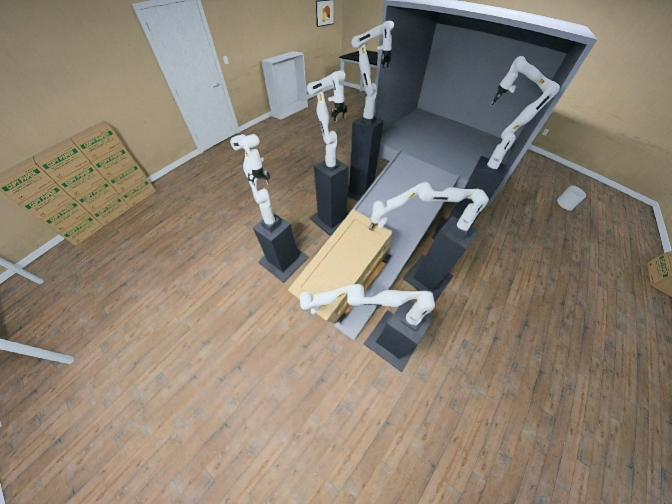

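Request:
move --arm2 '{"joints":{"joint1_rad":-0.8086,"joint2_rad":1.5565,"joint4_rad":0.3352,"joint5_rad":0.3586,"joint6_rad":1.2995,"joint7_rad":0.795}}' --arm3 '{"joints":{"joint1_rad":-0.6235,"joint2_rad":1.5237,"joint4_rad":0.3154,"joint5_rad":0.3592,"joint6_rad":1.32,"joint7_rad":0.857}}' --arm4 '{"joints":{"joint1_rad":0.3,"joint2_rad":-0.4,"joint3_rad":0.0,"joint4_rad":1.5,"joint5_rad":0.0,"joint6_rad":1.97,"joint7_rad":1.571,"gripper_m":0.085}}' --cameras '["cam_high","arm2_cam_wrist","arm3_cam_wrist"]'

Scene clock: 395.83 s.
Joint torques (N m): arm1=[-1.18 -3.6 -0.82 -11.53 0.44 -0.44 -0.03] | arm2=[15.97 -12.91 7.83 1.25 5.25 3.08 0.67] | arm3=[40.87 -12.1 18.62 3.55 12.18 9.04 -0.94] | arm4=[0.37 0.8 1.02 -9.16 -0.21 -0.26 -0.08] | arm5=[0.56 -0.37 -1.62 -8.73 0.3 0 -0.15] | arm6=[1.11 0.32 1.21 -7.43 -0.18 -0.41 0.06]
Flange force (N): arm1=[3.2 -1.0 9.4] | arm2=no reading | arm3=no reading | arm4=[4.2 3.2 5.2] | arm5=[0.0 -5.3 2.4] | arm6=[0.0 4.0 -3.8]
move: arm2 done; arm3 done; arm4 done
Joint velocities: within noise
arm1, arm5, arm6: as last shown
arm2.joint_positions: joint1_rad=-0.809 joint2_rad=+1.556 joint3_rad=+0.000 joint4_rad=+0.335 joint5_rad=+0.359 joint6_rad=+1.299 joint7_rad=+0.795 gripper_m=+0.064
arm2.joint_status: all done
arm2.hand: x=+0.3932 y=+0.0508 z=+0.7517 quat_wxyz=(+0.031, -0.681, -0.712, +0.170) (m; scene frame)
arm3.joint_positions: joint1_rad=-0.623 joint2_rad=+1.524 joint3_rad=+0.000 joint4_rad=+0.315 joint5_rad=+0.359 joint6_rad=+1.320 joint7_rad=+0.857 gripper_m=+0.064
arm3.joint_status: all done
arm3.hand: x=+1.1335 y=+0.0445 z=+0.5422 quat_wxyz=(+0.028, -0.695, -0.699, +0.168) (m; scene frame)
arm4.joint_positions: joint1_rad=+0.300 joint2_rad=-0.400 joint3_rad=+0.000 joint4_rad=+1.500 joint5_rad=+0.000 joint6_rad=+1.970 joint7_rad=+1.571 gripper_m=+0.085
arm4.joint_status: all done
arm4.hand: x=+0.8847 y=-0.5717 z=+1.1593 quat_wxyz=(-0.029, +0.599, -0.800, -0.015) (m; scene frame)
pictures: arm2_cam_wrist, arm3_cam_wrist, cam_high

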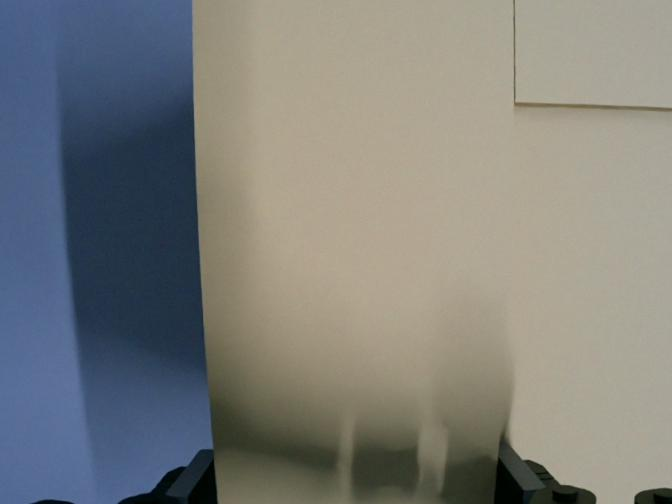

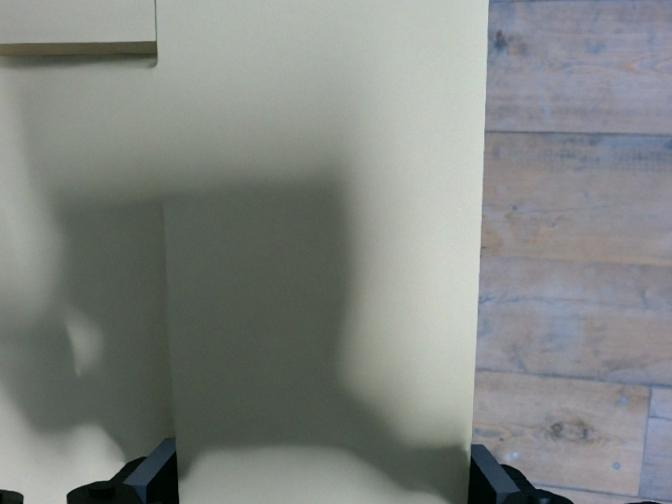

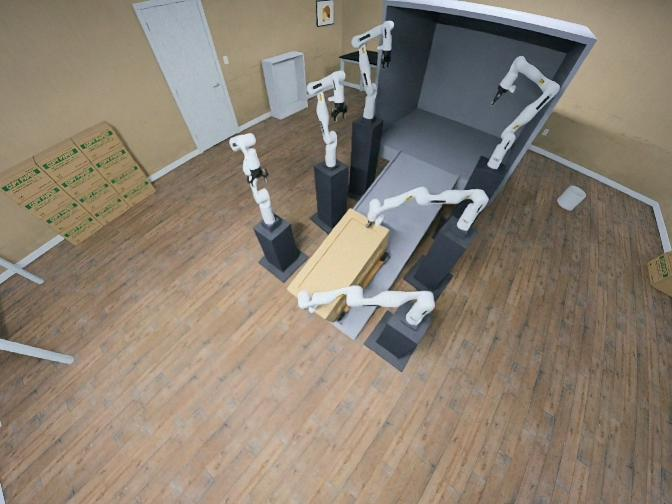

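Request:
move --arm2 '{"joints":{"joint1_rad":-0.8166}}' --cameras '[]'

Request:
move --arm2 '{"joints":{"gripper_m":0.085}}' --cameras '["arm2_cam_wrist","arm3_cam_wrist"]'

Scene clock: 397.33 s.
Joint torques (N m): arm1=[-1.14 -3.57 -0.79 -11.5 0.48 -0.45 -0.05] | arm2=[-0.5 -15.8 -0.23 -1.41 -0.62 0.66 0.99] | arm3=[47.33 -13.33 22.22 5 14.49 11.91 -0.46] | arm4=[0.35 0.83 1.03 -9.11 -0.19 -0.23 -0.07] | arm5=[0.48 -0.37 -1.62 -8.71 0.26 0 -0.12] | arm6=[1.15 0.33 1.21 -7.46 -0.2 -0.42 0.03]
Flange force (N): arm1=[3.2 -0.9 9.3] | arm2=no reading | arm3=no reading | arm4=[4.1 3.3 5.1] | arm5=[-0.1 -5.2 2.4] | arm6=[0.0 3.9 -3.7]
move: arm2 done
Joint velocities: within noise
arm1, arm4, arm5, arm6: as last shown
arm2.joint_positions: joint1_rad=-0.817 joint2_rad=+1.557 joint3_rad=+0.000 joint4_rad=+0.335 joint5_rad=+0.359 joint6_rad=+1.300 joint7_rad=+0.795 gripper_m=+0.064
arm2.joint_status: all done
arm2.hand: x=+0.3981 y=+0.0538 z=+0.7516 quat_wxyz=(+0.031, -0.678, -0.714, +0.170) (m; scene frame)
arm3.joint_positions: joint1_rad=-0.624 joint2_rad=+1.524 joint3_rad=+0.000 joint4_rad=+0.315 joint5_rad=+0.359 joint6_rad=+1.320 joint7_rad=+0.857 gripper_m=+0.064
arm3.joint_status: not commanded
arm3.hand: x=+1.1336 y=+0.0446 z=+0.5422 quat_wxyz=(+0.028, -0.695, -0.699, +0.168) (m; scene frame)
pictures: none
No camera images: "cameras" was empty.

Scene clock: 398.07 s.
Joint torques (N m): arm1=[-1.16 -3.58 -0.73 -11.55 0.42 -0.46 -0.03] | arm2=[0.8 -30.01 2.04 -8.15 1.22 0.09 0.59] | arm3=[46.03 -13.33 21.51 4.69 14 11.5 -0.62] | arm4=[0.39 0.81 1.02 -9.1 -0.18 -0.23 -0.05] | arm5=[0.5 -0.44 -1.53 -8.75 0.37 0 -0.14] | arm6=[1.12 0.36 1.19 -7.46 -0.18 -0.39 0.06]
Flange force (N): arm1=[3.4 -0.8 9.3] | arm2=no reading | arm3=no reading | arm4=[4.1 3.4 5.0] | arm5=[-0.2 -4.8 2.5] | arm6=[0.1 4.0 -3.5]
move: arm2 done
Joint velocities: within noise
arm1, arm4, arm5, arm6: as last shown
arm2.joint_positions: joint1_rad=-0.817 joint2_rad=+1.556 joint3_rad=+0.000 joint4_rad=+0.335 joint5_rad=+0.359 joint6_rad=+1.299 joint7_rad=+0.795 gripper_m=+0.085
arm2.joint_status: all done
arm2.hand: x=+0.3982 y=+0.0538 z=+0.7516 quat_wxyz=(+0.031, -0.678, -0.714, +0.170) (m; scene frame)
arm3.joint_positions: joint1_rad=-0.623 joint2_rad=+1.524 joint3_rad=+0.000 joint4_rad=+0.315 joint5_rad=+0.359 joint6_rad=+1.320 joint7_rad=+0.857 gripper_m=+0.064
arm3.joint_status: not commanded
arm3.hand: x=+1.1335 y=+0.0445 z=+0.5423 quat_wxyz=(+0.028, -0.695, -0.699, +0.168) (m; scene frame)
pictures: arm2_cam_wrist, arm3_cam_wrist

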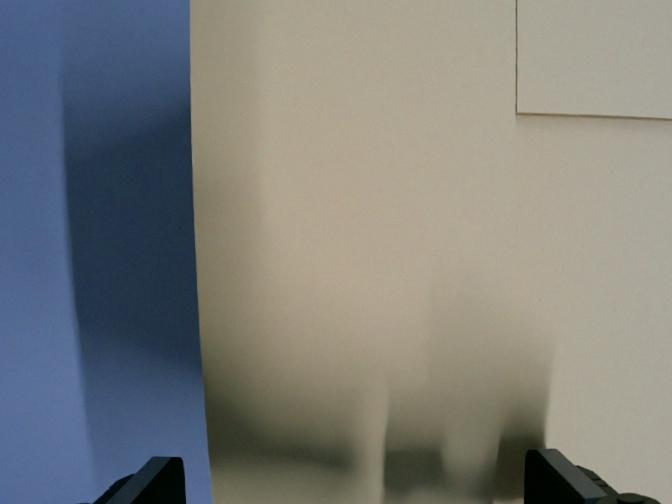

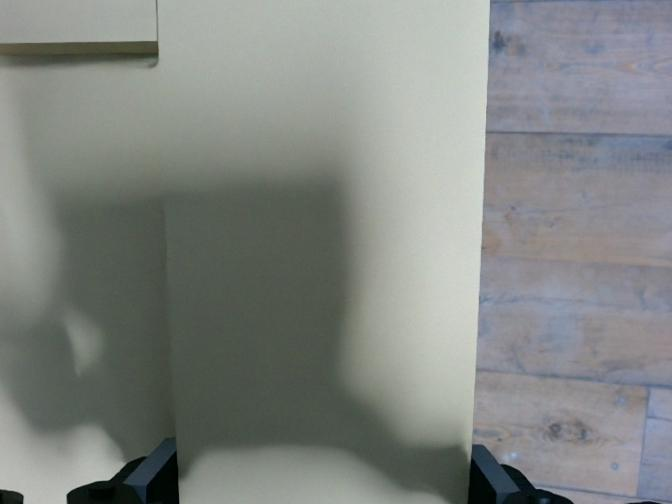

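Request:
move --arm2 '{"joints":{"joint2_rad":1.4465,"joint6_rad":1.4095}}' --cameras '["arm2_cam_wrist"]'

Request:
move --arm2 '{"joints":{"joint2_rad":0.6,"joint4_rad":0.95,"joint6_rad":1.55}}' --arm4 '{"joints":{"joint1_rad":-0.3,"joint2_rad":0.4,"joint4_rad":1.0,"joint6_rad":1.55,"joint7_rad":1.2}}' --cameras '[]'

Request:
move --arm2 '{"joints":{"joint1_rad":0.0,"joint2_rad":-0.4,"joint4_rad":1.5,"joint5_rad":0.0,"joint6_rad":1.97,"joint7_rad":1.571}}' --arm4 '{"joints":{"joint1_rad":-0.5145,"joint2_rad":1.0662,"joint4_rad":0.5258,"joint5_rad":-0.0882,"joint6_rad":1.1444,"joint7_rad":1.0183}}' --cameras '["arm4_cam_wrist","cam_high"]'

Scene clock: 406.00 s.
Joint torques (N m): arm1=[-1.15 -3.56 -0.8 -11.55 0.47 -0.46 -0.06] | arm2=[0.72 -30.21 2.03 -8.42 1.23 0.05 0.58] | arm3=[46.03 -13.36 21.5 4.62 14 11.48 -0.62] | arm4=[0.4 0.78 1.01 -9.16 -0.18 -0.25 -0.09] | arm5=[0.63 -0.3 -1.59 -8.67 0.31 -0.02 -0.11] | arm6=[1.15 0.31 1.19 -7.44 -0.2 -0.39 0.04]
Flange force (N): arm1=[3.3 -1.0 9.4] | arm2=no reading | arm3=no reading | arm4=[4.1 3.2 5.2] | arm5=[0.1 -5.1 2.2] | arm6=[-0.1 3.9 -3.7]
move: arm2 done
Joint velocities: within noise
arm1.joint_positions: joint1_rad=-0.400 joint2_rad=-0.300 joint3_rad=+0.000 joint4_rad=+1.500 joint5_rad=+0.200 joint6_rad=+1.800 joint7_rad=+1.200 gripper_m=+0.085
arm1.joint_status: not commanded
arm1.hand: x=-0.7029 y=+0.4122 z=+1.5054 quat_wxyz=(-0.034, -0.678, -0.726, +0.106) (m; scene frame)
arm2.joint_positions: joint1_rad=-0.817 joint2_rad=+1.447 joint3_rad=+0.000 joint4_rad=+0.335 joint5_rad=+0.359 joint6_rad=+1.410 joint7_rad=+0.795 gripper_m=+0.085
arm2.joint_status: all done
arm2.hand: x=+0.3988 y=+0.0492 z=+0.8321 quat_wxyz=(+0.031, -0.691, -0.701, +0.174) (m; scene frame)
arm3.joint_positions: joint1_rad=-0.624 joint2_rad=+1.524 joint3_rad=+0.000 joint4_rad=+0.315 joint5_rad=+0.359 joint6_rad=+1.320 joint7_rad=+0.857 gripper_m=+0.064
arm3.joint_status: not commanded
arm3.hand: x=+1.1335 y=+0.0445 z=+0.5422 quat_wxyz=(+0.028, -0.695, -0.699, +0.168) (m; scene frame)
arm4, arm5, arm6: as last shown
pictures: arm2_cam_wrist

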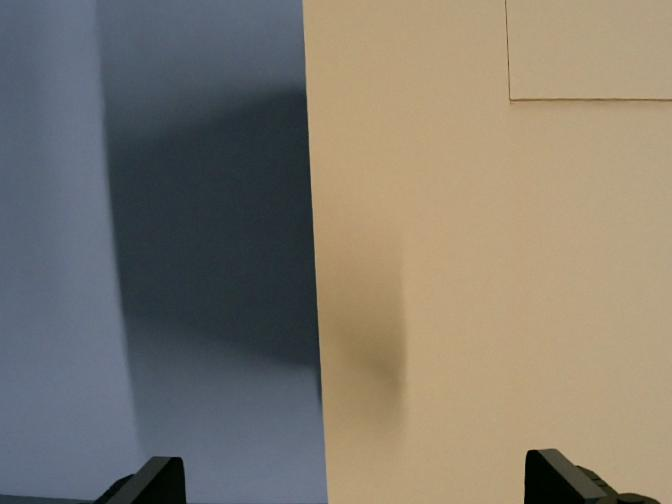

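Scene clock: 408.13 s.
Joint torques (N m): arm1=[-1.14 -3.56 -0.82 -11.57 0.45 -0.45 -0.07] | arm2=[0.8 -21.96 1.42 -8.84 1.25 -0.25 0.6] | arm3=[45.96 -13.43 21.47 4.6 13.97 11.47 -0.63] | arm4=[0.43 -16.29 1.36 -10.38 -0.22 -0.58 -0.08] | arm5=[0.66 -0.41 -1.52 -8.86 0.35 0.01 -0.14] | arm6=[1.11 0.32 1.22 -7.46 -0.17 -0.39 0.05]
Flange force (N): arm1=[3.3 -1.1 9.5] | arm2=[-2.5 5.1 -1.4] | arm3=no reading | arm4=[8.1 -1.8 3.3] | arm5=[0.0 -4.9 3.0] | arm6=[0.0 4.0 -3.6]
move: arm2 done; arm4 done
Joint velocities: within noise
arm1, arm5, arm6: as last shown
arm2.joint_positions: joint1_rad=-0.817 joint2_rad=+0.600 joint3_rad=+0.000 joint4_rad=+0.950 joint5_rad=+0.359 joint6_rad=+1.550 joint7_rad=+0.795 gripper_m=+0.085
arm2.joint_status: all done
arm2.hand: x=+0.2992 y=+0.1602 z=+1.2002 quat_wxyz=(-0.014, -0.714, -0.677, +0.179) (m; scene frame)
arm3.joint_positions: joint1_rad=-0.624 joint2_rad=+1.524 joint3_rad=+0.000 joint4_rad=+0.315 joint5_rad=+0.359 joint6_rad=+1.320 joint7_rad=+0.857 gripper_m=+0.064
arm3.joint_status: not commanded
arm3.hand: x=+1.1335 y=+0.0445 z=+0.5422 quat_wxyz=(+0.028, -0.695, -0.699, +0.168) (m; scene frame)
arm4.joint_positions: joint1_rad=-0.300 joint2_rad=+0.400 joint3_rad=+0.000 joint4_rad=+1.000 joint5_rad=+0.000 joint6_rad=+1.550 joint7_rad=+1.200 gripper_m=+0.085
arm4.joint_status: all done
arm4.hand: x=+0.6817 y=-0.1839 z=+1.0693 quat_wxyz=(-0.040, +0.684, -0.724, -0.080) (m; scene frame)
pictures: none
No camera images: "cameras" was empty.

Scene clock: 410.43 s.
Joint torques (N m): arm1=[-1.17 -3.56 -0.79 -11.51 0.45 -0.46 -0.02] | arm2=[0.77 -1.6 0.4 -7.94 0.21 -0.32 0.61] | arm3=[45.98 -13.42 21.49 4.61 13.98 11.44 -0.62] | arm4=[0.45 -26.77 1.29 -11.1 -0.45 -1.21 -0.1] | arm5=[0.61 -0.37 -1.54 -8.7 0.29 -0.06 -0.16] | arm6=[1.08 0.34 1.18 -7.44 -0.2 -0.4 0.02]
Flange force (N): arm1=[3.3 -0.9 9.3] | arm2=[-3.1 3.8 -2.7] | arm3=no reading | arm4=no reading | arm5=[0.0 -5.1 2.1] | arm6=[0.0 3.8 -3.7]
move: arm2 done; arm4 done
Joint velocities: within noise
arm1, arm5, arm6: as last shown
arm2.joint_positions: joint1_rad=+0.000 joint2_rad=-0.400 joint3_rad=+0.000 joint4_rad=+1.500 joint5_rad=+0.000 joint6_rad=+1.970 joint7_rad=+1.571 gripper_m=+0.085
arm2.joint_status: all done
arm2.hand: x=-0.0110 y=+0.5368 z=+1.3571 quat_wxyz=(-0.024, -0.739, -0.672, +0.027) (m; scene frame)
arm3.joint_positions: joint1_rad=-0.624 joint2_rad=+1.524 joint3_rad=+0.000 joint4_rad=+0.315 joint5_rad=+0.359 joint6_rad=+1.320 joint7_rad=+0.857 gripper_m=+0.064
arm3.joint_status: not commanded
arm3.hand: x=+1.1335 y=+0.0445 z=+0.5422 quat_wxyz=(+0.028, -0.695, -0.699, +0.168) (m; scene frame)
arm4.joint_positions: joint1_rad=-0.514 joint2_rad=+1.066 joint3_rad=+0.000 joint4_rad=+0.526 joint5_rad=-0.088 joint6_rad=+1.144 joint7_rad=+1.018 gripper_m=+0.085
arm4.joint_status: all done
arm4.hand: x=+0.4184 y=-0.0053 z=+0.8417 quat_wxyz=(-0.006, +0.677, -0.708, -0.199) (m; scene frame)
pictures: arm4_cam_wrist, cam_high

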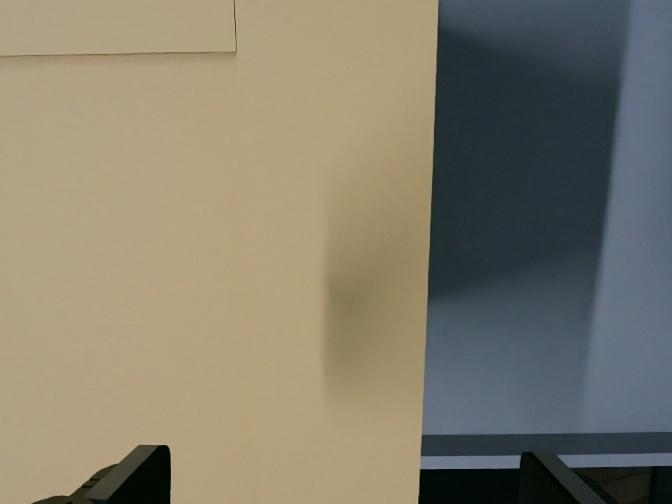

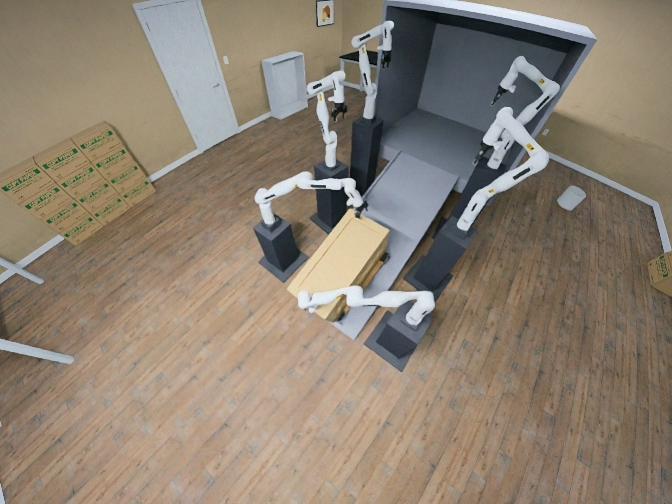

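Request:
move --arm4 '{"joints":{"joint1_rad":-0.5233,"joint2_rad":1.1157,"joint4_rad":0.5543,"joint5_rad":-0.0848,"joint6_rad":1.0654,"joint7_rad":1.0079}}' --cameras '["arm4_cam_wrist"]'

Scene clock: 414.83 s.
Joint torques (N m): arm1=[-1.11 -3.56 -0.8 -11.48 0.44 -0.46 -0.06] | arm2=[0.75 -1.69 0.49 -7.93 0.18 -0.34 0.6] | arm3=[45.92 -13.46 21.46 4.58 14 11.43 -0.63] | arm4=[0.46 -27.14 1.33 -10.99 -0.44 -1.21 -0.1] | arm5=[0.42 -0.26 -1.58 -8.71 0.33 -0.07 -0.12] | arm6=[1.11 0.35 1.2 -7.43 -0.18 -0.4 0.05]
Flange force (N): arm1=[3.1 -1.0 9.2] | arm2=[-3.3 4.0 -2.9] | arm3=no reading | arm4=[11.7 -7.0 -3.7] | arm5=[0.2 -5.0 2.3] | arm6=[0.0 4.0 -3.7]
move: arm4 done
Joint velocities: within noise
arm1, arm2, arm5, arm6: as last shown
arm3.joint_positions: joint1_rad=-0.624 joint2_rad=+1.524 joint3_rad=+0.000 joint4_rad=+0.315 joint5_rad=+0.359 joint6_rad=+1.320 joint7_rad=+0.857 gripper_m=+0.064
arm3.joint_status: not commanded
arm3.hand: x=+1.1335 y=+0.0445 z=+0.5422 quat_wxyz=(+0.028, -0.695, -0.699, +0.168) (m; scene frame)
arm4.joint_positions: joint1_rad=-0.523 joint2_rad=+1.116 joint3_rad=+0.000 joint4_rad=+0.554 joint5_rad=-0.085 joint6_rad=+1.065 joint7_rad=+1.008 gripper_m=+0.085
arm4.joint_status: all done
arm4.hand: x=+0.4099 y=-0.0010 z=+0.7987 quat_wxyz=(-0.007, +0.675, -0.711, -0.199) (m; scene frame)
pictures: arm4_cam_wrist

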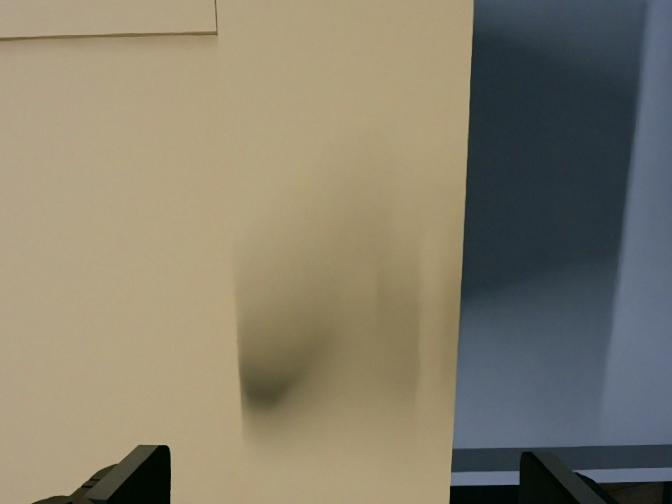

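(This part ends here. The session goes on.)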